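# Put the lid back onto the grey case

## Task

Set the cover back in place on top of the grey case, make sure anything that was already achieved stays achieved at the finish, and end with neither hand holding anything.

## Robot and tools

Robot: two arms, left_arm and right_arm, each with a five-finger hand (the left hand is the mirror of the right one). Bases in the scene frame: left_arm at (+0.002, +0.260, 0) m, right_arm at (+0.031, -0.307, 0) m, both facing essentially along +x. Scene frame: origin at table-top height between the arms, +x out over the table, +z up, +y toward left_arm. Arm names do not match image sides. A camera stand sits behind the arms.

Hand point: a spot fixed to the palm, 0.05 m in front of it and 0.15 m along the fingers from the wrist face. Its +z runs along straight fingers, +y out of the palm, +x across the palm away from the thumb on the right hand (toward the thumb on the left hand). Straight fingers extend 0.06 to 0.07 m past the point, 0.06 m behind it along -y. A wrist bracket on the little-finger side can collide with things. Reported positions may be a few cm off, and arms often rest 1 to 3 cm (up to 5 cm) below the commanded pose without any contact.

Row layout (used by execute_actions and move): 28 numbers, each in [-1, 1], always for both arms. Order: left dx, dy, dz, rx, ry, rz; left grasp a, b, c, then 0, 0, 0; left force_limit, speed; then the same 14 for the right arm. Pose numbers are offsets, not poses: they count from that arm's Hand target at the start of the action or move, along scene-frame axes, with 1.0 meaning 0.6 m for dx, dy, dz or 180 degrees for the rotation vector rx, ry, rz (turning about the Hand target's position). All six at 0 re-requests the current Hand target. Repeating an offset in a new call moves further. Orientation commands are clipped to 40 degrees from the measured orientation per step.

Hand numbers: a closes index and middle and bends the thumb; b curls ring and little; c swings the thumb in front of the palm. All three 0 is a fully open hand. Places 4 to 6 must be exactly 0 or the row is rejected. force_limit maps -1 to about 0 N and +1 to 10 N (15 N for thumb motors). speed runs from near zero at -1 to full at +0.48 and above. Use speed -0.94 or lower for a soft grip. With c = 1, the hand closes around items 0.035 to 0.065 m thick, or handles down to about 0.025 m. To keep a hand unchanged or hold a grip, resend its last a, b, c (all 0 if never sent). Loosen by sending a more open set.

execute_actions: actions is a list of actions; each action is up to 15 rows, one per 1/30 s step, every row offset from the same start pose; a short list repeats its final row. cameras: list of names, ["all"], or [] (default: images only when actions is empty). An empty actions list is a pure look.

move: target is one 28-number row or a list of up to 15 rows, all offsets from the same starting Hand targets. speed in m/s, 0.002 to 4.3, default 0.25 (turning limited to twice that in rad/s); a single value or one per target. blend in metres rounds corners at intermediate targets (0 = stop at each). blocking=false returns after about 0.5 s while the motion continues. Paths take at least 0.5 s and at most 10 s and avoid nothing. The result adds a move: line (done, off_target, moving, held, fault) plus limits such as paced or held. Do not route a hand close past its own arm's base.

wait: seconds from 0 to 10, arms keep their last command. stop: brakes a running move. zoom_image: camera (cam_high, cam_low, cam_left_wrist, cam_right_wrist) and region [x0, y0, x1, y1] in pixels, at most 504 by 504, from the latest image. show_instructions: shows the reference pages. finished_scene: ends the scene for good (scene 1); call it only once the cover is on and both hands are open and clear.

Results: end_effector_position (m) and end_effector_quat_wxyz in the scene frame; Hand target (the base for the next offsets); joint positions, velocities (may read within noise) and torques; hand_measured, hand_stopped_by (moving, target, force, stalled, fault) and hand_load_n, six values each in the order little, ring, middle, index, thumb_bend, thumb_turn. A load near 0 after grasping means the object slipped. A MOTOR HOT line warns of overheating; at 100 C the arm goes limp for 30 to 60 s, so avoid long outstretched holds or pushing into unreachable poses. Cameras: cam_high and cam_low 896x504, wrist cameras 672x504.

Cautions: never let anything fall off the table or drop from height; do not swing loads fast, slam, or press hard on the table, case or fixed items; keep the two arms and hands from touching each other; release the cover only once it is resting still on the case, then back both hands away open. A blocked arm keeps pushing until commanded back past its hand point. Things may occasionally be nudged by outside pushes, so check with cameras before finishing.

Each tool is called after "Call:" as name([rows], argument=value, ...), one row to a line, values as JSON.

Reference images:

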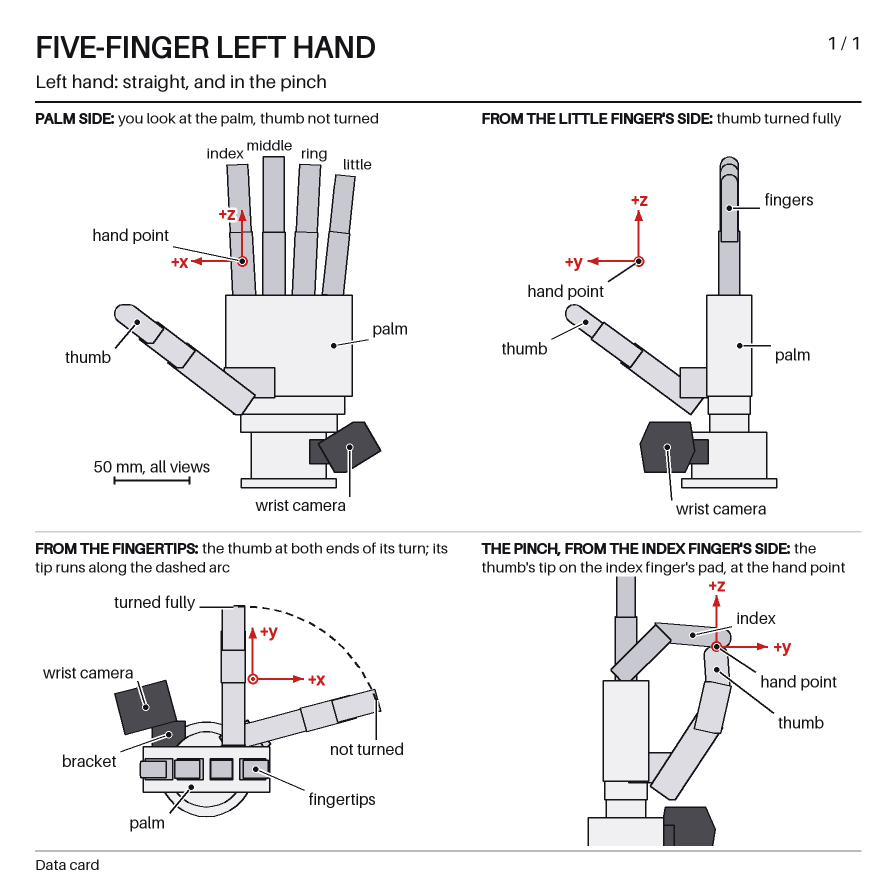

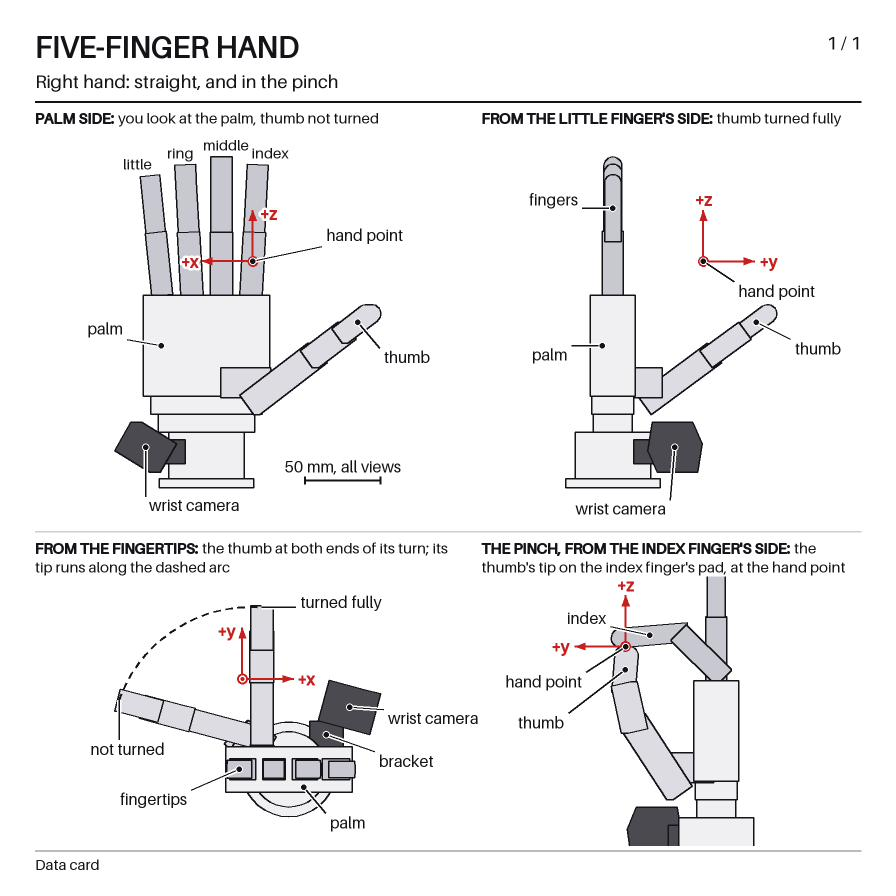

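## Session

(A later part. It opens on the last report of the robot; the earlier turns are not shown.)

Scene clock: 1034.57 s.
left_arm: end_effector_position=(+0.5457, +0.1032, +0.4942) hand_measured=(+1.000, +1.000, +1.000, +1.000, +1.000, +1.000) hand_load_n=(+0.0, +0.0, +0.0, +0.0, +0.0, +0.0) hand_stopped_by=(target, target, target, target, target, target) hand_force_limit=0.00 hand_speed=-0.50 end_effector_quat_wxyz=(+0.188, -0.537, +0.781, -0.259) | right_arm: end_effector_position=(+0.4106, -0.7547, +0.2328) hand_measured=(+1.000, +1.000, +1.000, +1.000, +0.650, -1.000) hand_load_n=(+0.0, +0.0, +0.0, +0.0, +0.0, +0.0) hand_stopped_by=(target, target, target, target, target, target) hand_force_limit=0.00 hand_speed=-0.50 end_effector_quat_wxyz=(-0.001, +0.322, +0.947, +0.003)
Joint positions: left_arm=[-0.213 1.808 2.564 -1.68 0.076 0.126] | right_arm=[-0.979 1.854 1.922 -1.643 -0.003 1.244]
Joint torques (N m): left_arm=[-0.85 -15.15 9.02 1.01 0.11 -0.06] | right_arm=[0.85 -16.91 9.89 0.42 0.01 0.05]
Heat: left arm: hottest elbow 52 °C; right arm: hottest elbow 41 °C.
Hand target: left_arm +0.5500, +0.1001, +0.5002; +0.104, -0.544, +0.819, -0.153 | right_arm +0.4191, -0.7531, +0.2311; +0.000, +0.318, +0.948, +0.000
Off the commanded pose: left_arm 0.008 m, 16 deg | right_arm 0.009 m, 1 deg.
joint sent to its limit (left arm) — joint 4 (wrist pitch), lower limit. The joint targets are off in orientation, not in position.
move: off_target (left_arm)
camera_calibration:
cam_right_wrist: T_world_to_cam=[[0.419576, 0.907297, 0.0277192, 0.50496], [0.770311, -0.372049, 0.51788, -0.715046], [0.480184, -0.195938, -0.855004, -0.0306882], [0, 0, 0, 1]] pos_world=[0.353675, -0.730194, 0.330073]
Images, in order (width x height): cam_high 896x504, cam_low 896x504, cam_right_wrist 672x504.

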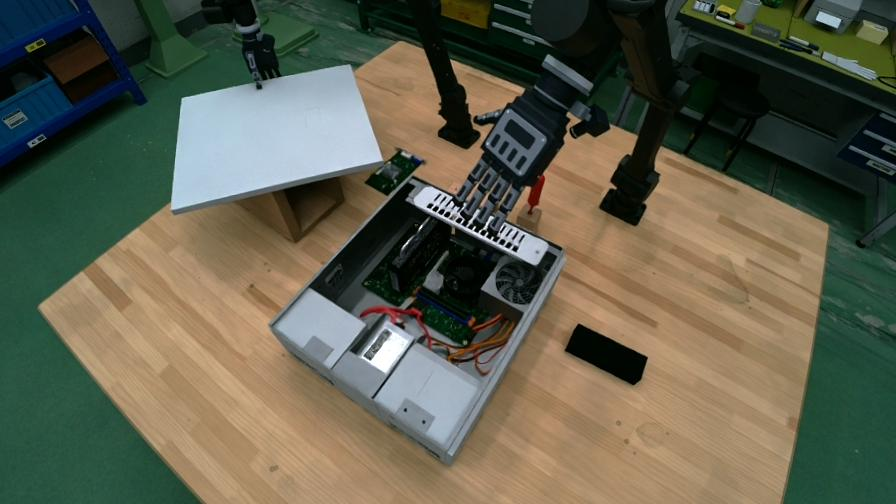

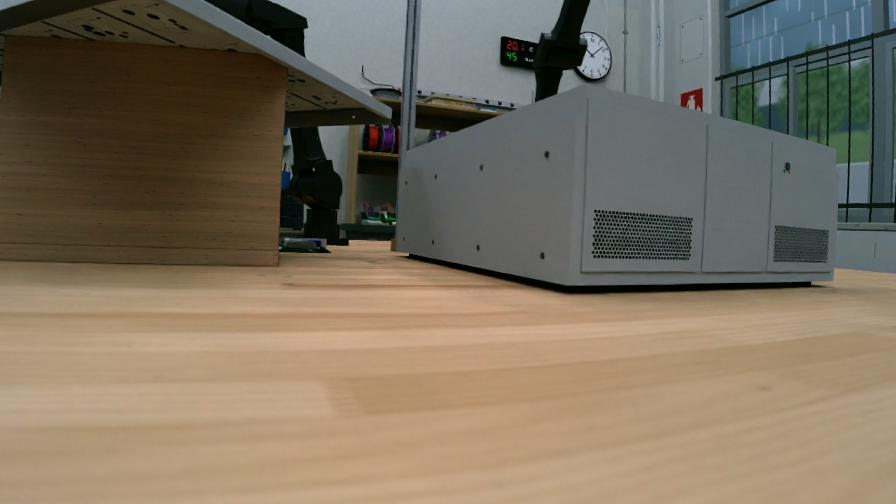

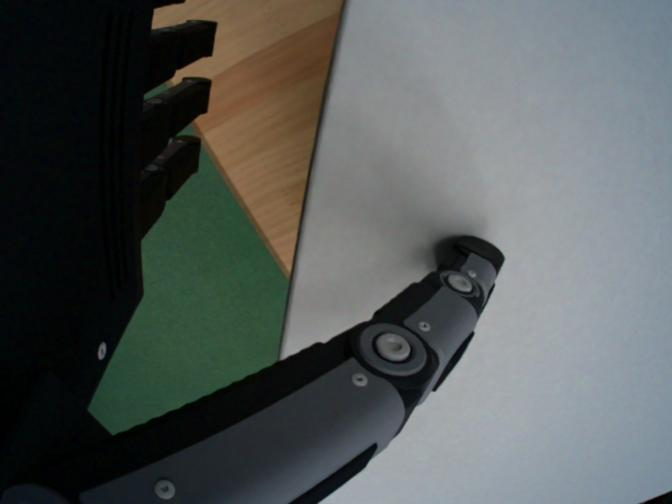

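Call:
move(target=[0,0,0,0,0,0, 0,0,0,0,0,0, 0,-0.5, 0,0,-0.028, 0,0,0, 0,0,1,0,0,0, -0.5,-0.85], speed=0.05, cameras=["cam_right_wrist"])

Call:
move(target=[0,0,0,0,0,0, 0,0,0,0,0,0, 0,-0.5, 0,0,0, 0,0,0, 0.45,0.4,1,0,0,0, -0.5,-0.85], speed=0.05, cameras=["cam_right_wrist","cam_high"])

Scene clock: 1053.57 s.
left_arm: end_effector_position=(+0.5457, +0.1032, +0.4942) hand_measured=(+1.000, +1.000, +1.000, +1.000, +1.000, +1.000) hand_load_n=(+0.0, +0.0, +0.0, +0.5, +0.0, -0.5) hand_stopped_by=(target, target, target, target, target, target) hand_force_limit=0.00 hand_speed=-0.50 end_effector_quat_wxyz=(+0.188, -0.537, +0.781, -0.259) | right_arm: end_effector_position=(+0.4110, -0.7551, +0.2295) hand_measured=(+1.000, +1.000, +1.000, +1.000, +0.650, -1.000) hand_load_n=(+0.0, +0.0, +0.0, +0.0, +2.5, -2.0) hand_stopped_by=(target, target, target, target, target, target) hand_force_limit=-0.50 hand_speed=-0.85 end_effector_quat_wxyz=(+0.005, +0.322, +0.947, -0.002)
Joint positions: left_arm=[-0.213 1.808 2.564 -1.68 0.076 0.126] | right_arm=[-0.979 1.842 1.895 -1.613 -0.003 1.244]
Joint torques (N m): left_arm=[-0.73 -15.09 8.87 1.06 0.08 -0.04] | right_arm=[0.79 -15.97 7.99 1.11 0.03 0.04]
Heat: left arm: hottest elbow 52 °C; right arm: hottest elbow 41 °C.
Hand target: left_arm +0.5500, +0.1001, +0.5002; +0.104, -0.544, +0.819, -0.153 | right_arm +0.4192, -0.7531, +0.2144; +0.000, +0.318, +0.948, +0.000
Off the commanded pose: left_arm 0.008 m, 16 deg | right_arm 0.017 m, 1 deg.
joint sent to its limit (left arm) — joint 4 (wrist pitch), lower limit. The joint targets are off in orientation, not in position.
move: off_target (left_arm, right_arm)
camera_calibration:
cam_right_wrist: T_world_to_cam=[[0.419331, 0.90762, 0.0196737, 0.507408], [0.765491, -0.36515, 0.5298, -0.709283], [0.488041, -0.207102, -0.847894, -0.0471093], [0, 0, 0, 1]] pos_world=[0.353169, -0.729285, 0.325852]
Images, in order (width x height): cam_right_wrist 672x504.

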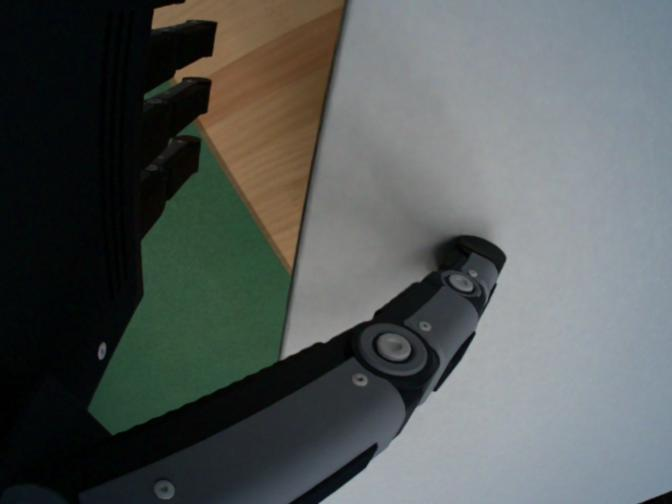

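Scene clock: 1055.87 s.
left_arm: end_effector_position=(+0.5457, +0.1032, +0.4942) hand_measured=(+1.000, +1.000, +1.000, +1.000, +1.000, +1.000) hand_load_n=(+0.0, -0.5, +0.0, +0.0, +0.0, +0.0) hand_stopped_by=(target, target, target, target, target, target) hand_force_limit=0.00 hand_speed=-0.50 end_effector_quat_wxyz=(+0.188, -0.537, +0.781, -0.259) | right_arm: end_effector_position=(+0.4114, -0.7543, +0.2302) hand_measured=(+0.246, +0.172, +0.150, +0.180, +0.624, -1.000) hand_load_n=(+0.0, +0.0, +0.0, +0.0, +3.5, -1.5) hand_stopped_by=(target, target, target, target, force, target) hand_force_limit=-0.50 hand_speed=-0.85 end_effector_quat_wxyz=(+0.007, +0.322, +0.947, -0.001)
Joint positions: left_arm=[-0.213 1.808 2.564 -1.68 0.076 0.126] | right_arm=[-0.979 1.841 1.894 -1.613 -0.007 1.244]
Joint torques (N m): left_arm=[-1.2 -15.09 8.81 0.96 0.06 -0.08] | right_arm=[0.79 -15.74 8.01 1.13 0.19 0.04]
Heat: left arm: hottest elbow 52 °C; right arm: hottest elbow 41 °C.
Hand target: left_arm +0.5500, +0.1001, +0.5002; +0.104, -0.544, +0.819, -0.153 | right_arm +0.4191, -0.7531, +0.2143; +0.000, +0.318, +0.948, +0.000
Off the commanded pose: left_arm 0.008 m, 16 deg | right_arm 0.018 m, 1 deg.
joint sent to its limit (left arm) — joint 4 (wrist pitch), lower limit. The joint targets are off in orientation, not in position.
move: off_target (left_arm, right_arm)
camera_calibration:
cam_right_wrist: T_world_to_cam=[[0.419238, 0.907584, 0.0230349, 0.505721], [0.763567, -0.366212, 0.53184, -0.710212], [0.491125, -0.205379, -0.846531, -0.04681], [0, 0, 0, 1]] pos_world=[0.353266, -0.728686, 0.326444]
Images, in order (width x height): cam_high 896x504, cam_right_wrist 672x504.

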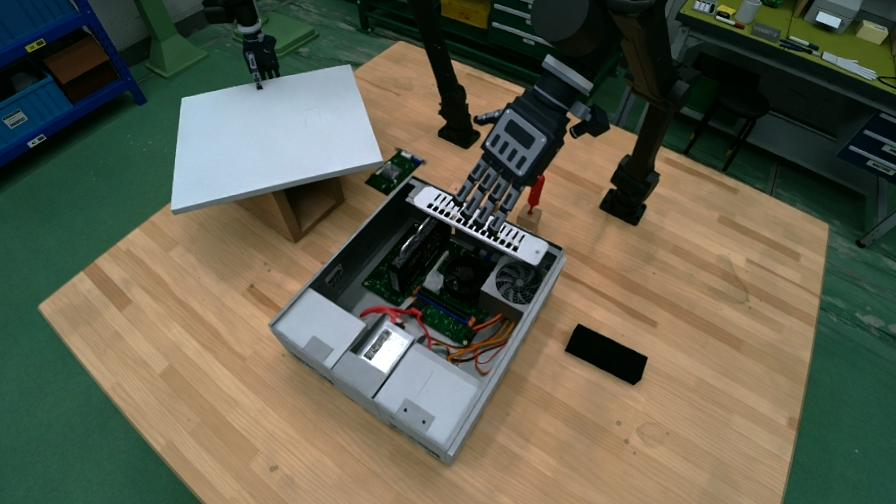

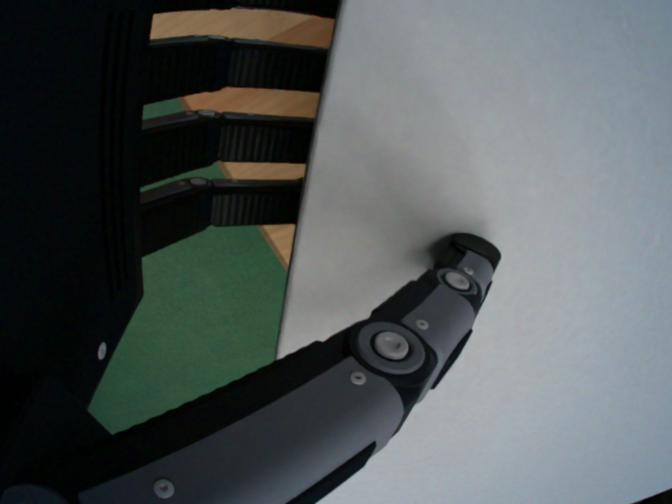

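Call:
move([
  [0,0,0,0,0,0, 0,0,0,0,0,0, 0,-0.5, 0.004,0.0053,0.0437, 0,0,0, 0.45,0.4,1,0,0,0, -0.5,-0.85],
  [0,0,0,0,0,0, 0,0,0,0,0,0, 0,-0.5, 0.004,0.0053,0.0437, 0,0,0, 0.55,0.5,1,0,0,0, -0.4,-0.85],
], speed=0.05, cameras=["cam_right_wrist","cam_high"])

Scene clock: 1075.47 s.
left_arm: end_effector_position=(+0.5457, +0.1032, +0.4942) hand_measured=(+1.000, +1.000, +1.000, +1.000, +1.000, +1.000) hand_load_n=(+0.0, +0.0, +0.0, +0.0, +0.0, +0.0) hand_stopped_by=(target, target, target, target, target, target) hand_force_limit=0.00 hand_speed=-0.50 end_effector_quat_wxyz=(+0.188, -0.537, +0.781, -0.259) | right_arm: end_effector_position=(+0.4126, -0.7439, +0.2352) hand_measured=(+0.056, -0.032, -0.074, +0.000, +0.470, -1.000) hand_load_n=(+0.0, +0.0, +1.0, +0.0, +4.5, -1.0) hand_stopped_by=(target, target, target, target, force, target) hand_force_limit=-0.40 hand_speed=-0.85 end_effector_quat_wxyz=(-0.005, +0.318, +0.948, +0.009)
Joint positions: left_arm=[-0.213 1.808 2.564 -1.68 0.076 0.126] | right_arm=[-0.967 1.843 1.912 -1.658 -0.008 1.248]
Joint torques (N m): left_arm=[-0.26 -15.03 8.77 0.94 0.11 -0.06] | right_arm=[0.5 -15.97 12.75 0.02 0.22 0.08]
Heat: left arm: hottest elbow 52 °C; right arm: hottest elbow 40 °C.
Hand target: left_arm +0.5500, +0.1001, +0.5002; +0.104, -0.544, +0.819, -0.153 | right_arm +0.4215, -0.7501, +0.2405; +0.000, +0.318, +0.948, +0.000
Off the commanded pose: left_arm 0.008 m, 16 deg | right_arm 0.012 m, 1 deg.
joint sent to its limit (left arm) — joint 4 (wrist pitch), lower limit. The joint targets are off in orientation, not in position.
move: off_target (left_arm, right_arm); target 2's new numbers were sent with right_arm's hand 0.015 m and 1 deg from that target
camera_calibration:
cam_right_wrist: T_world_to_cam=[[0.412429, 0.910133, 0.0395048, 0.49652], [0.774722, -0.373221, 0.510403, -0.714757], [0.479279, -0.1799, -0.859027, -0.014226], [0, 0, 0, 1]] pos_world=[0.355777, -0.721221, 0.332979]
Images, in order (width x height): cam_high 896x504, cam_right_wrist 672x504.

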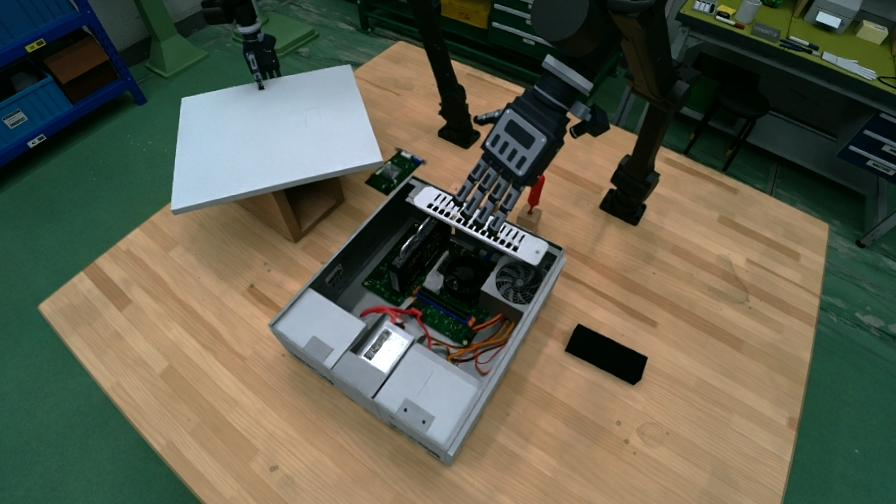

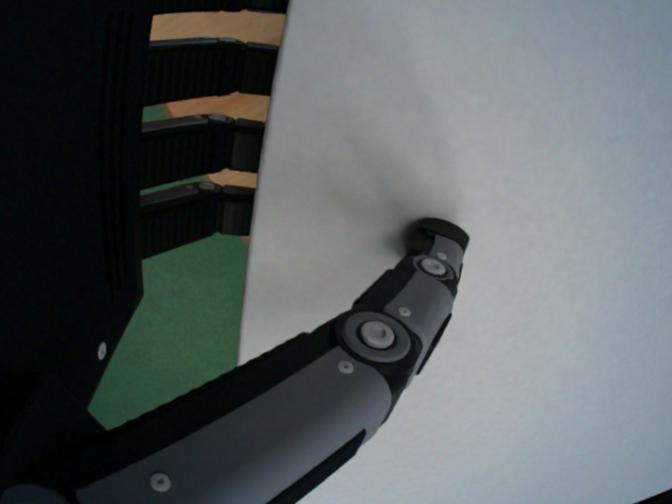

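Call:
move(target=[0,0,0,0,0,0, 0,0,0,0,0,0, 0,-0.5, 0,0,0.008, 0,0,0, 0.66,0.62,1,0,0,0, -0.2,-0.85], speed=0.05, cameras=["cam_right_wrist"])

Scene clock: 1091.77 s.
left_arm: end_effector_position=(+0.5457, +0.1032, +0.4942) hand_measured=(+1.000, +1.000, +1.000, +1.000, +1.000, +1.000) hand_load_n=(+0.0, +0.0, +0.0, +0.0, +0.0, +0.0) hand_stopped_by=(target, target, target, target, target, target) hand_force_limit=0.00 hand_speed=-0.50 end_effector_quat_wxyz=(+0.188, -0.537, +0.781, -0.259) | right_arm: end_effector_position=(+0.4136, -0.7433, +0.2350) hand_measured=(-0.052, -0.070, -0.100, -0.136, +0.470, -1.000) hand_load_n=(+3.0, +1.5, +0.5, +5.0, +11.0, -1.5) hand_stopped_by=(force, force, force, force, force, target) hand_force_limit=-0.20 hand_speed=-0.85 end_effector_quat_wxyz=(-0.004, +0.318, +0.948, +0.012)
Joint positions: left_arm=[-0.213 1.808 2.564 -1.68 0.076 0.126] | right_arm=[-0.967 1.846 1.914 -1.66 -0.014 1.247]
Joint torques (N m): left_arm=[-1.14 -15.09 8.9 1.02 0.06 -0.02] | right_arm=[0.5 -16.03 13.67 -0.38 0.44 0.09]
Heat: left arm: hottest elbow 52 °C; right arm: hottest elbow 41 °C.
Hand target: left_arm +0.5500, +0.1001, +0.5002; +0.104, -0.544, +0.819, -0.153 | right_arm +0.4215, -0.7501, +0.2453; +0.000, +0.318, +0.948, +0.000
Off the commanded pose: left_arm 0.008 m, 16 deg | right_arm 0.015 m, 1 deg.
joint sent to its limit (left arm) — joint 4 (wrist pitch), lower limit. The joint targets are off in orientation, not in position.
move: off_target (left_arm, right_arm)
camera_calibration:
cam_right_wrist: T_world_to_cam=[[0.411731, 0.910146, 0.045965, 0.494358], [0.773411, -0.375662, 0.510602, -0.716501], [0.481989, -0.17468, -0.858588, -0.012173], [0, 0, 0, 1]] pos_world=[0.356475, -0.721226, 0.332672]
Images, in order (width x height): cam_right_wrist 672x504.

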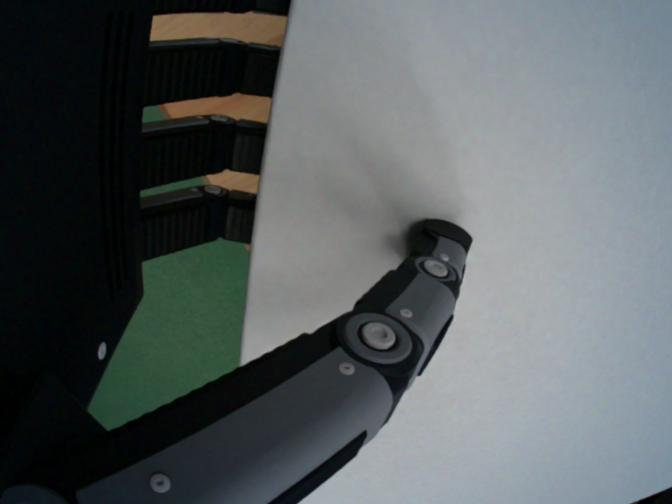

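Call:
move(target=[0,0,0,0,0,0, 0,0,0,0,0,0, 0,-0.5, 0,0,0.067, 0,0,0, 0.66,0.62,1,0,0,0, -0.2,-0.85], speed=0.06, cameras=["cam_right_wrist","cam_high","cam_low"])

Scene clock: 1098.40 s.
left_arm: end_effector_position=(+0.5457, +0.1032, +0.4942) hand_measured=(+1.000, +1.000, +1.000, +1.000, +1.000, +1.000) hand_load_n=(+0.0, +0.0, +0.0, +0.0, +0.0, +0.0) hand_stopped_by=(target, target, target, target, target, target) hand_force_limit=0.00 hand_speed=-0.50 end_effector_quat_wxyz=(+0.188, -0.537, +0.781, -0.259) | right_arm: end_effector_position=(+0.4134, -0.7431, +0.2388) hand_measured=(-0.052, -0.070, -0.100, -0.136, +0.470, -1.000) hand_load_n=(+1.5, +1.0, +0.0, +6.5, +10.5, -1.0) hand_stopped_by=(force, force, force, force, force, target) hand_force_limit=-0.20 hand_speed=-0.85 end_effector_quat_wxyz=(-0.005, +0.318, +0.948, +0.013)
Joint positions: left_arm=[-0.213 1.808 2.564 -1.68 0.076 0.126] | right_arm=[-0.967 1.848 1.926 -1.673 -0.014 1.247]
Joint torques (N m): left_arm=[-0.97 -14.27 8.94 0.98 0.07 -0.04] | right_arm=[0.26 -20.66 15.49 -0.35 0.05 0.1]
Heat: left arm: hottest elbow 52 °C; right arm: hottest elbow 42 °C.
Hand target: left_arm +0.5500, +0.1001, +0.5002; +0.104, -0.544, +0.819, -0.153 | right_arm +0.4215, -0.7500, +0.2856; +0.000, +0.318, +0.948, +0.000
Off the commanded pose: left_arm 0.008 m, 16 deg | right_arm 0.048 m, 2 deg.
joint sent to its limit (left arm) — joint 4 (wrist pitch), lower limit. The joint targets are off in orientation, not in position.
joint sent to its limit (right arm) — joint 4 (wrist pitch), lower limit. The joint targets are off in orientation, not in position.
move: off_target (left_arm, right_arm)
camera_calibration:
cam_right_wrist: T_world_to_cam=[[0.41176, 0.910079, 0.0470093, 0.49372], [0.773955, -0.376473, 0.509177, -0.718679], [0.481089, -0.173276, -0.859377, -0.00715847], [0, 0, 0, 1]] pos_world=[0.356376, -0.721127, 0.336574]
Images, in order (width x height): cam_high 896x504, cam_low 896x504, cam_right_wrist 672x504.

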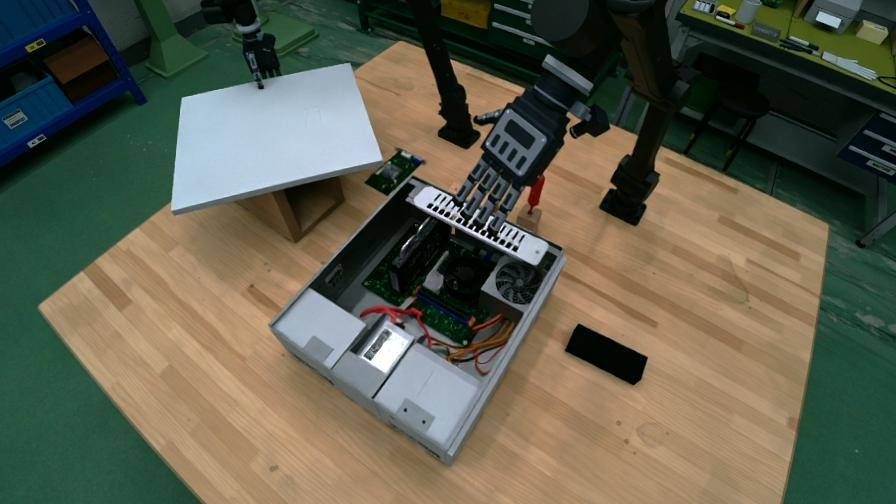

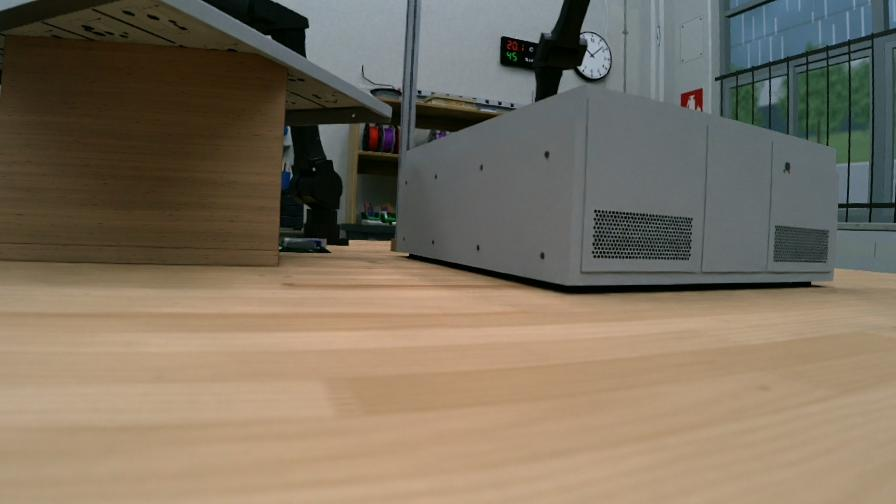

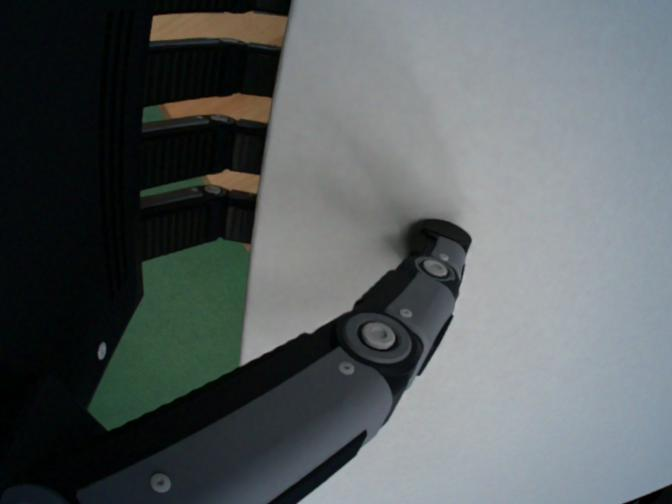

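Call:
move(target=[0,0,0,0,0,0, 0,0,0,0,0,0, 0,-0.5, 0,0,0.067, 0,0,0, 0.66,0.62,1,0,0,0, -0.2,-0.85], speed=0.06, cameras=["cam_right_wrist","cam_high","cam_low"])

Scene clock: 1107.57 s.
left_arm: end_effector_position=(+0.5457, +0.1032, +0.4942) hand_measured=(+1.000, +1.000, +1.000, +1.000, +1.000, +1.000) hand_load_n=(+0.0, +0.0, +0.0, +0.0, +0.0, +0.0) hand_stopped_by=(target, target, target, target, target, target) hand_force_limit=0.00 hand_speed=-0.50 end_effector_quat_wxyz=(+0.188, -0.537, +0.781, -0.259) | right_arm: end_effector_position=(+0.4147, -0.7449, +0.2727) hand_measured=(-0.054, -0.072, -0.100, -0.136, +0.466, -1.000) hand_load_n=(+0.5, +0.0, +0.0, +2.5, +0.0, +0.0) hand_stopped_by=(force, force, force, force, force, target) hand_force_limit=-0.20 hand_speed=-0.85 end_effector_quat_wxyz=(+0.022, +0.318, +0.948, -0.008)
Joint positions: left_arm=[-0.213 1.808 2.564 -1.68 0.076 0.126] | right_arm=[-0.967 1.81 1.96 -1.675 -0.015 1.247]
Joint torques (N m): left_arm=[-0.67 -15.03 8.95 0.9 0.07 -0.07] | right_arm=[0.03 -20.84 15.77 -0.13 -0.37 0.12]
Heat: left arm: hottest elbow 52 °C; right arm: hottest elbow 45 °C.
Hand target: left_arm +0.5500, +0.1001, +0.5002; +0.104, -0.544, +0.819, -0.153 | right_arm +0.4215, -0.7500, +0.3258; +0.000, +0.318, +0.948, +0.000
Off the commanded pose: left_arm 0.008 m, 16 deg | right_arm 0.054 m, 3 deg.
joint sent to its limit (left arm) — joint 4 (wrist pitch), lower limit. The joint targets are off in orientation, not in position.
joint sent to its limit (right arm) — joint 4 (wrist pitch), lower limit. The joint targets are off in position and orientation.
move: off_target (left_arm, right_arm)
camera_calibration:
cam_right_wrist: T_world_to_cam=[[0.410955, 0.911581, 0.0116408, 0.504324], [0.752948, -0.346585, 0.559418, -0.720365], [0.513989, -0.221131, -0.828804, -0.0365915], [0, 0, 0, 1]] pos_world=[0.353951, -0.717491, 0.366787]
Images, in order (width x height): cam_high 896x504, cam_low 896x504, cam_right_wrist 672x504.

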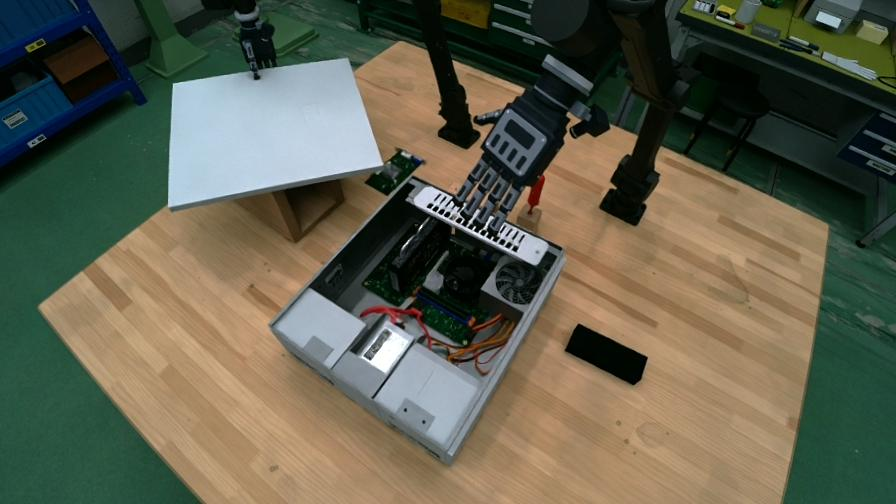

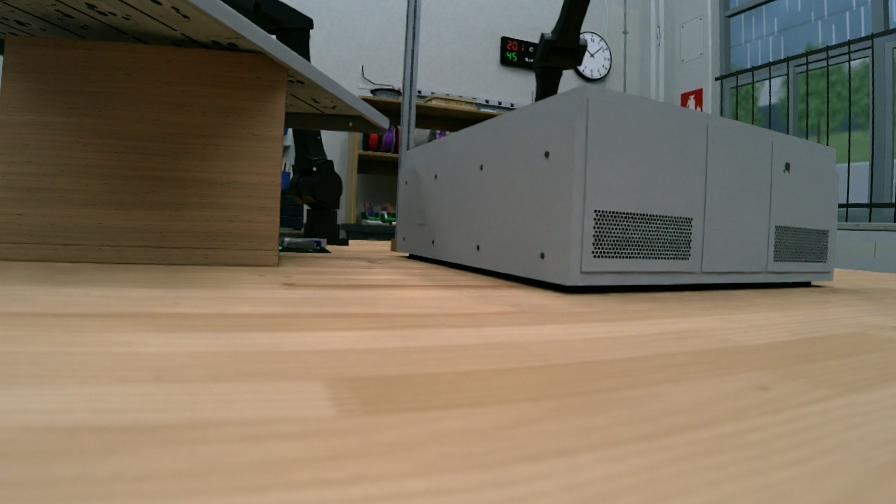

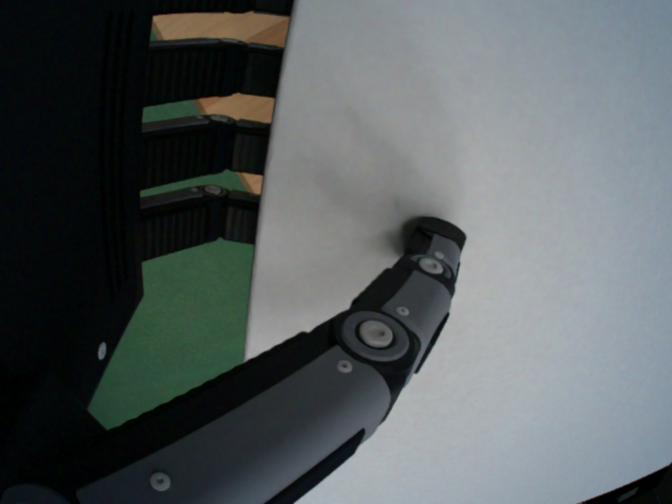

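Call:
move(target=[0,0,0,0,0,0, 0,0,0,0,0,0, 0,-0.5, 0.0527,0.1093,0.0, 0,0,0.0667, 0.66,0.62,1,0,0,0, -0.2,-0.85], speed=0.06, cameras=["cam_right_wrist","cam_high","cam_low","cam_left_wrist"])

Scene clock: 1170.10 s.
left_arm: end_effector_position=(+0.5457, +0.1032, +0.4942) hand_measured=(+1.000, +1.000, +1.000, +1.000, +1.000, +1.000) hand_load_n=(+0.0, +0.0, +0.0, +0.0, +0.0, +0.0) hand_stopped_by=(target, target, target, target, target, target) hand_force_limit=0.00 hand_speed=-0.50 end_effector_quat_wxyz=(+0.188, -0.537, +0.781, -0.259) | right_arm: end_effector_position=(+0.4500, -0.6965, +0.2934) hand_measured=(-0.054, -0.072, -0.100, -0.136, +0.466, -1.000) hand_load_n=(+0.0, +0.0, +0.0, +2.5, +0.0, +0.0) hand_stopped_by=(force, force, force, force, force, target) hand_force_limit=-0.20 hand_speed=-0.85 end_effector_quat_wxyz=(+0.038, +0.238, +0.970, -0.019)
Joint positions: left_arm=[-0.213 1.808 2.564 -1.68 0.076 0.126] | right_arm=[-0.868 1.772 1.96 -1.675 -0.014 1.181]
Joint torques (N m): left_arm=[-0.91 -15.44 9.02 0.98 0.05 -0.05] | right_arm=[0.97 -20.13 11.32 -0.05 -0.34 -0.18]
Heat: left arm: hottest elbow 52 °C; right arm: hottest elbow 52 °C.
Hand target: left_arm +0.5500, +0.1001, +0.5002; +0.104, -0.544, +0.819, -0.153 | right_arm +0.4531, -0.6845, +0.3257; +0.000, +0.217, +0.976, +0.000
Off the commanded pose: left_arm 0.008 m, 16 deg | right_arm 0.035 m, 5 deg.
joint sent to its limit (left arm) — joint 4 (wrist pitch), lower limit. The joint targets are off in orientation, not in position.
joint sent to its limit (right arm) — joint 4 (wrist pitch), lower limit. The joint targets are off in orientation, not in position.
move: off_target (left_arm, right_arm)
camera_calibration:
cam_left_wrist: T_world_to_cam=[[0.609154, -0.506477, 0.610256, -0.583046], [-0.754085, -0.608161, 0.247984, 0.351183], [0.245536, -0.611246, -0.75239, 0.420745], [0, 0, 0, 1]] pos_world=[0.516679, 0.175455, 0.585284]
cam_right_wrist: T_world_to_cam=[[0.254516, 0.966972, -0.01369, 0.561878], [0.786927, -0.198857, 0.584125, -0.661446], [0.56211, -0.159442, -0.811548, -0.0106112], [0, 0, 0, 1]] pos_world=[0.383468, -0.676545, 0.385448]

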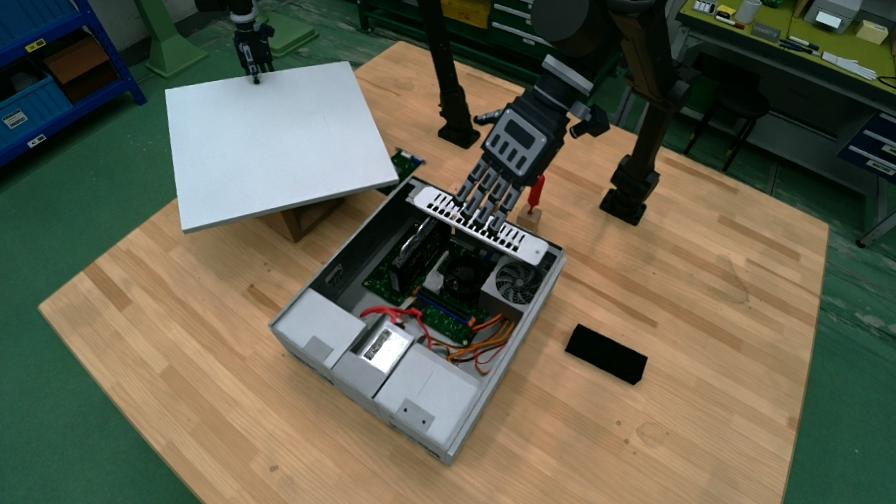

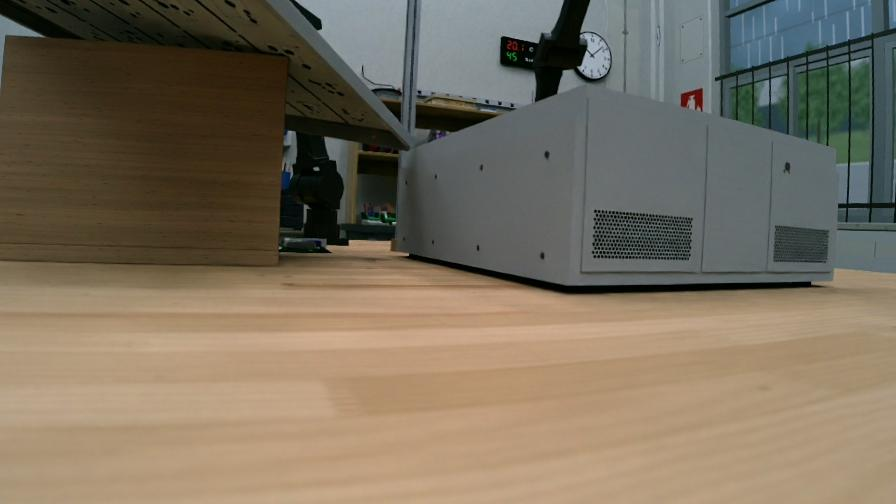

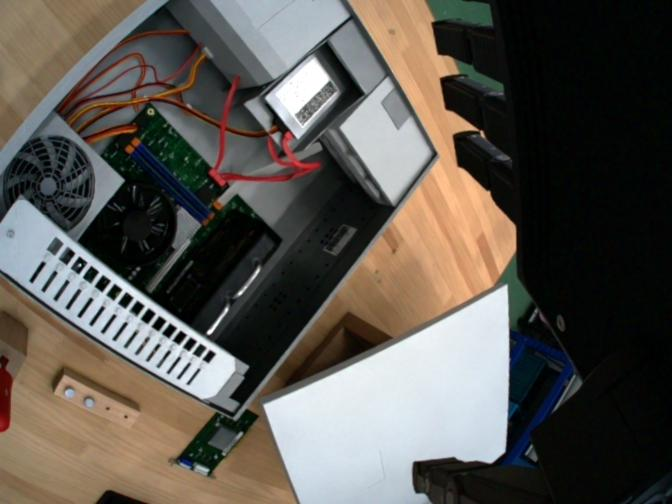

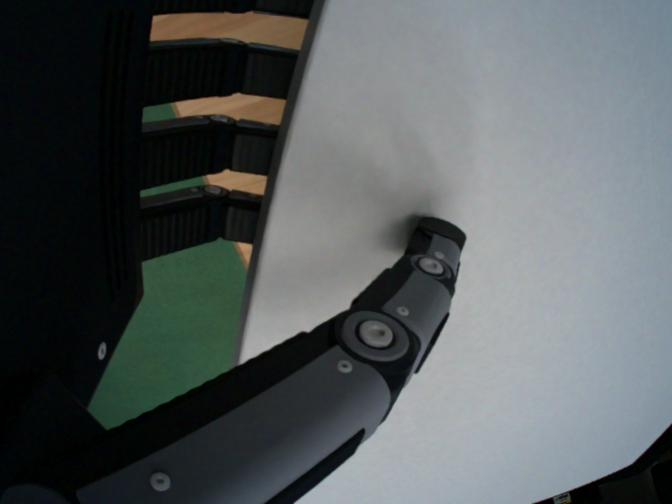

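Call:
move(target=[0,0,0,0,0,0, 0,0,0,0,0,0, 0,-0.5, -0.04,0.035,-0.067, 0,0,0.03, 0.66,0.62,1,0,0,0, -0.2,-0.85], speed=0.06, cameras=["cam_right_wrist","cam_high","cam_low","cam_left_wrist"])

Scene clock: 1222.37 s.
left_arm: end_effector_position=(+0.5457, +0.1032, +0.4942) hand_measured=(+1.000, +1.000, +1.000, +1.000, +1.000, +1.000) hand_load_n=(+0.0, +0.0, +0.0, +0.0, +0.0, +0.0) hand_stopped_by=(target, target, target, target, target, target) hand_force_limit=0.00 hand_speed=-0.50 end_effector_quat_wxyz=(+0.188, -0.537, +0.781, -0.259) | right_arm: end_effector_position=(+0.4277, -0.6714, +0.2636) hand_measured=(-0.054, -0.070, -0.100, -0.136, +0.466, -1.000) hand_load_n=(+1.5, +1.0, +0.0, +0.0, +0.0, +0.0) hand_stopped_by=(force, force, force, force, force, target) hand_force_limit=-0.20 hand_speed=-0.85 end_effector_quat_wxyz=(+0.002, +0.187, +0.982, +0.003)
Joint positions: left_arm=[-0.213 1.808 2.564 -1.68 0.076 0.126] | right_arm=[-0.868 1.747 1.852 -1.676 -0.008 1.077]
Joint torques (N m): left_arm=[-0.62 -15.03 8.92 0.99 0.11 -0.04] | right_arm=[0.67 -18.67 10.61 -0.24 -0.02 -0.22]
Heat: left arm: hottest elbow 52 °C; right arm: hottest elbow 48 °C.
Hand target: left_arm +0.5500, +0.1001, +0.5002; +0.104, -0.544, +0.819, -0.153 | right_arm +0.4291, -0.6634, +0.2855; +0.000, +0.171, +0.985, +0.001
Off the commanded pose: left_arm 0.008 m, 16 deg | right_arm 0.023 m, 2 deg.
joint sent to its limit (left arm) — joint 4 (wrist pitch), lower limit. The joint targets are off in orientation, not in position.
joint sent to its limit (right arm) — joint 4 (wrist pitch), lower limit. The joint targets still meet the commanded pose.
move: off_target (left_arm, right_arm)
camera_calibration:
cam_left_wrist: T_world_to_cam=[[0.609154, -0.506477, 0.610256, -0.583046], [-0.754085, -0.608161, 0.247984, 0.351183], [0.245536, -0.611246, -0.75239, 0.420745], [0, 0, 0, 1]] pos_world=[0.516679, 0.175455, 0.585284]
cam_right_wrist: T_world_to_cam=[[0.153773, 0.987682, 0.0289361, 0.588709], [0.838637, -0.145942, 0.524775, -0.592421], [0.522534, -0.056429, -0.850749, 0.0781692], [0, 0, 0, 1]] pos_world=[0.365453, -0.663506, 0.360355]

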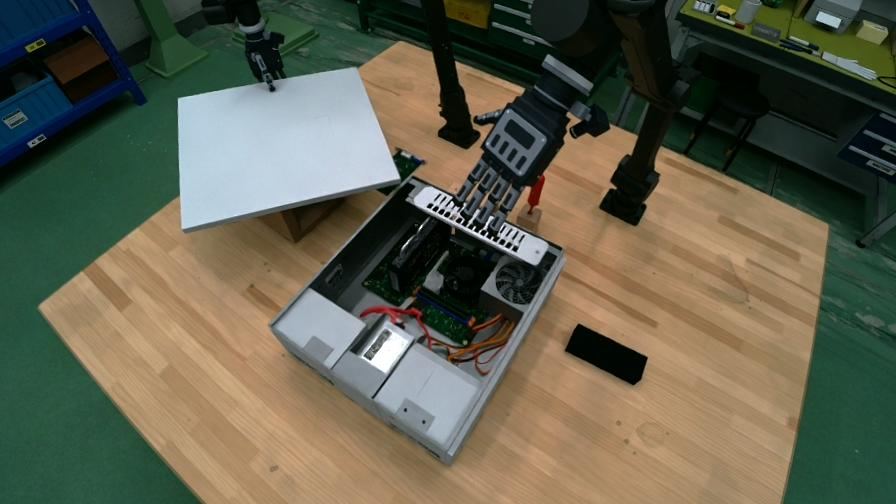

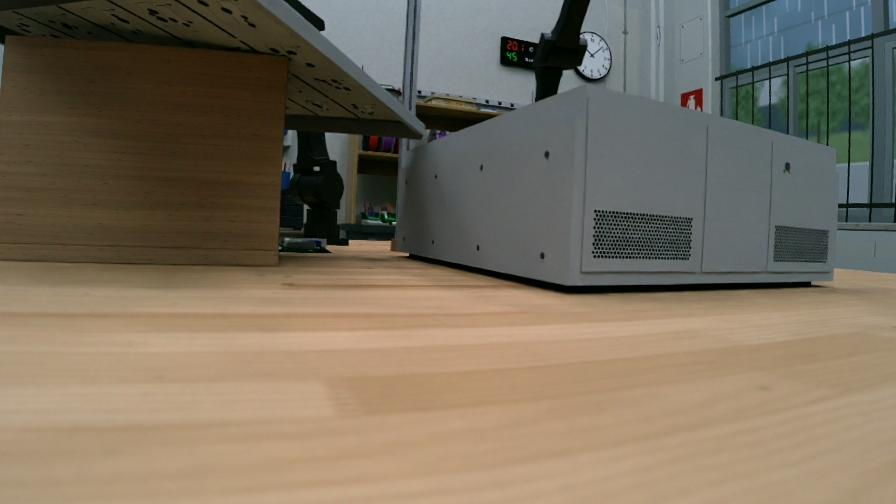

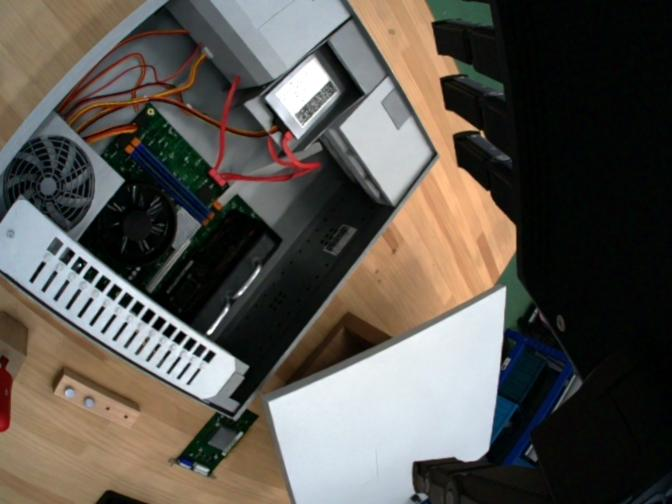

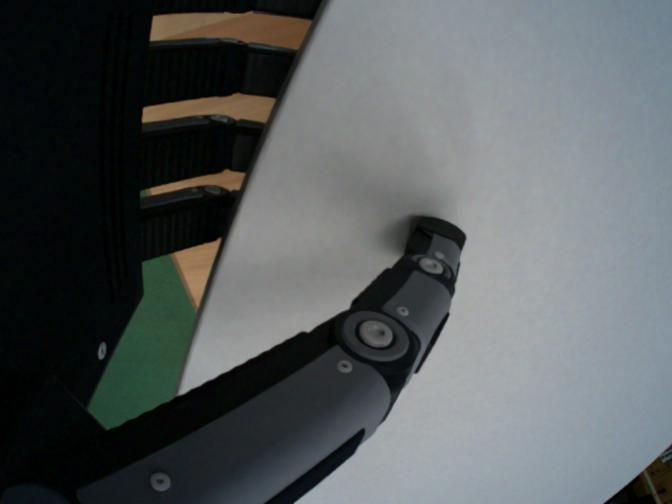

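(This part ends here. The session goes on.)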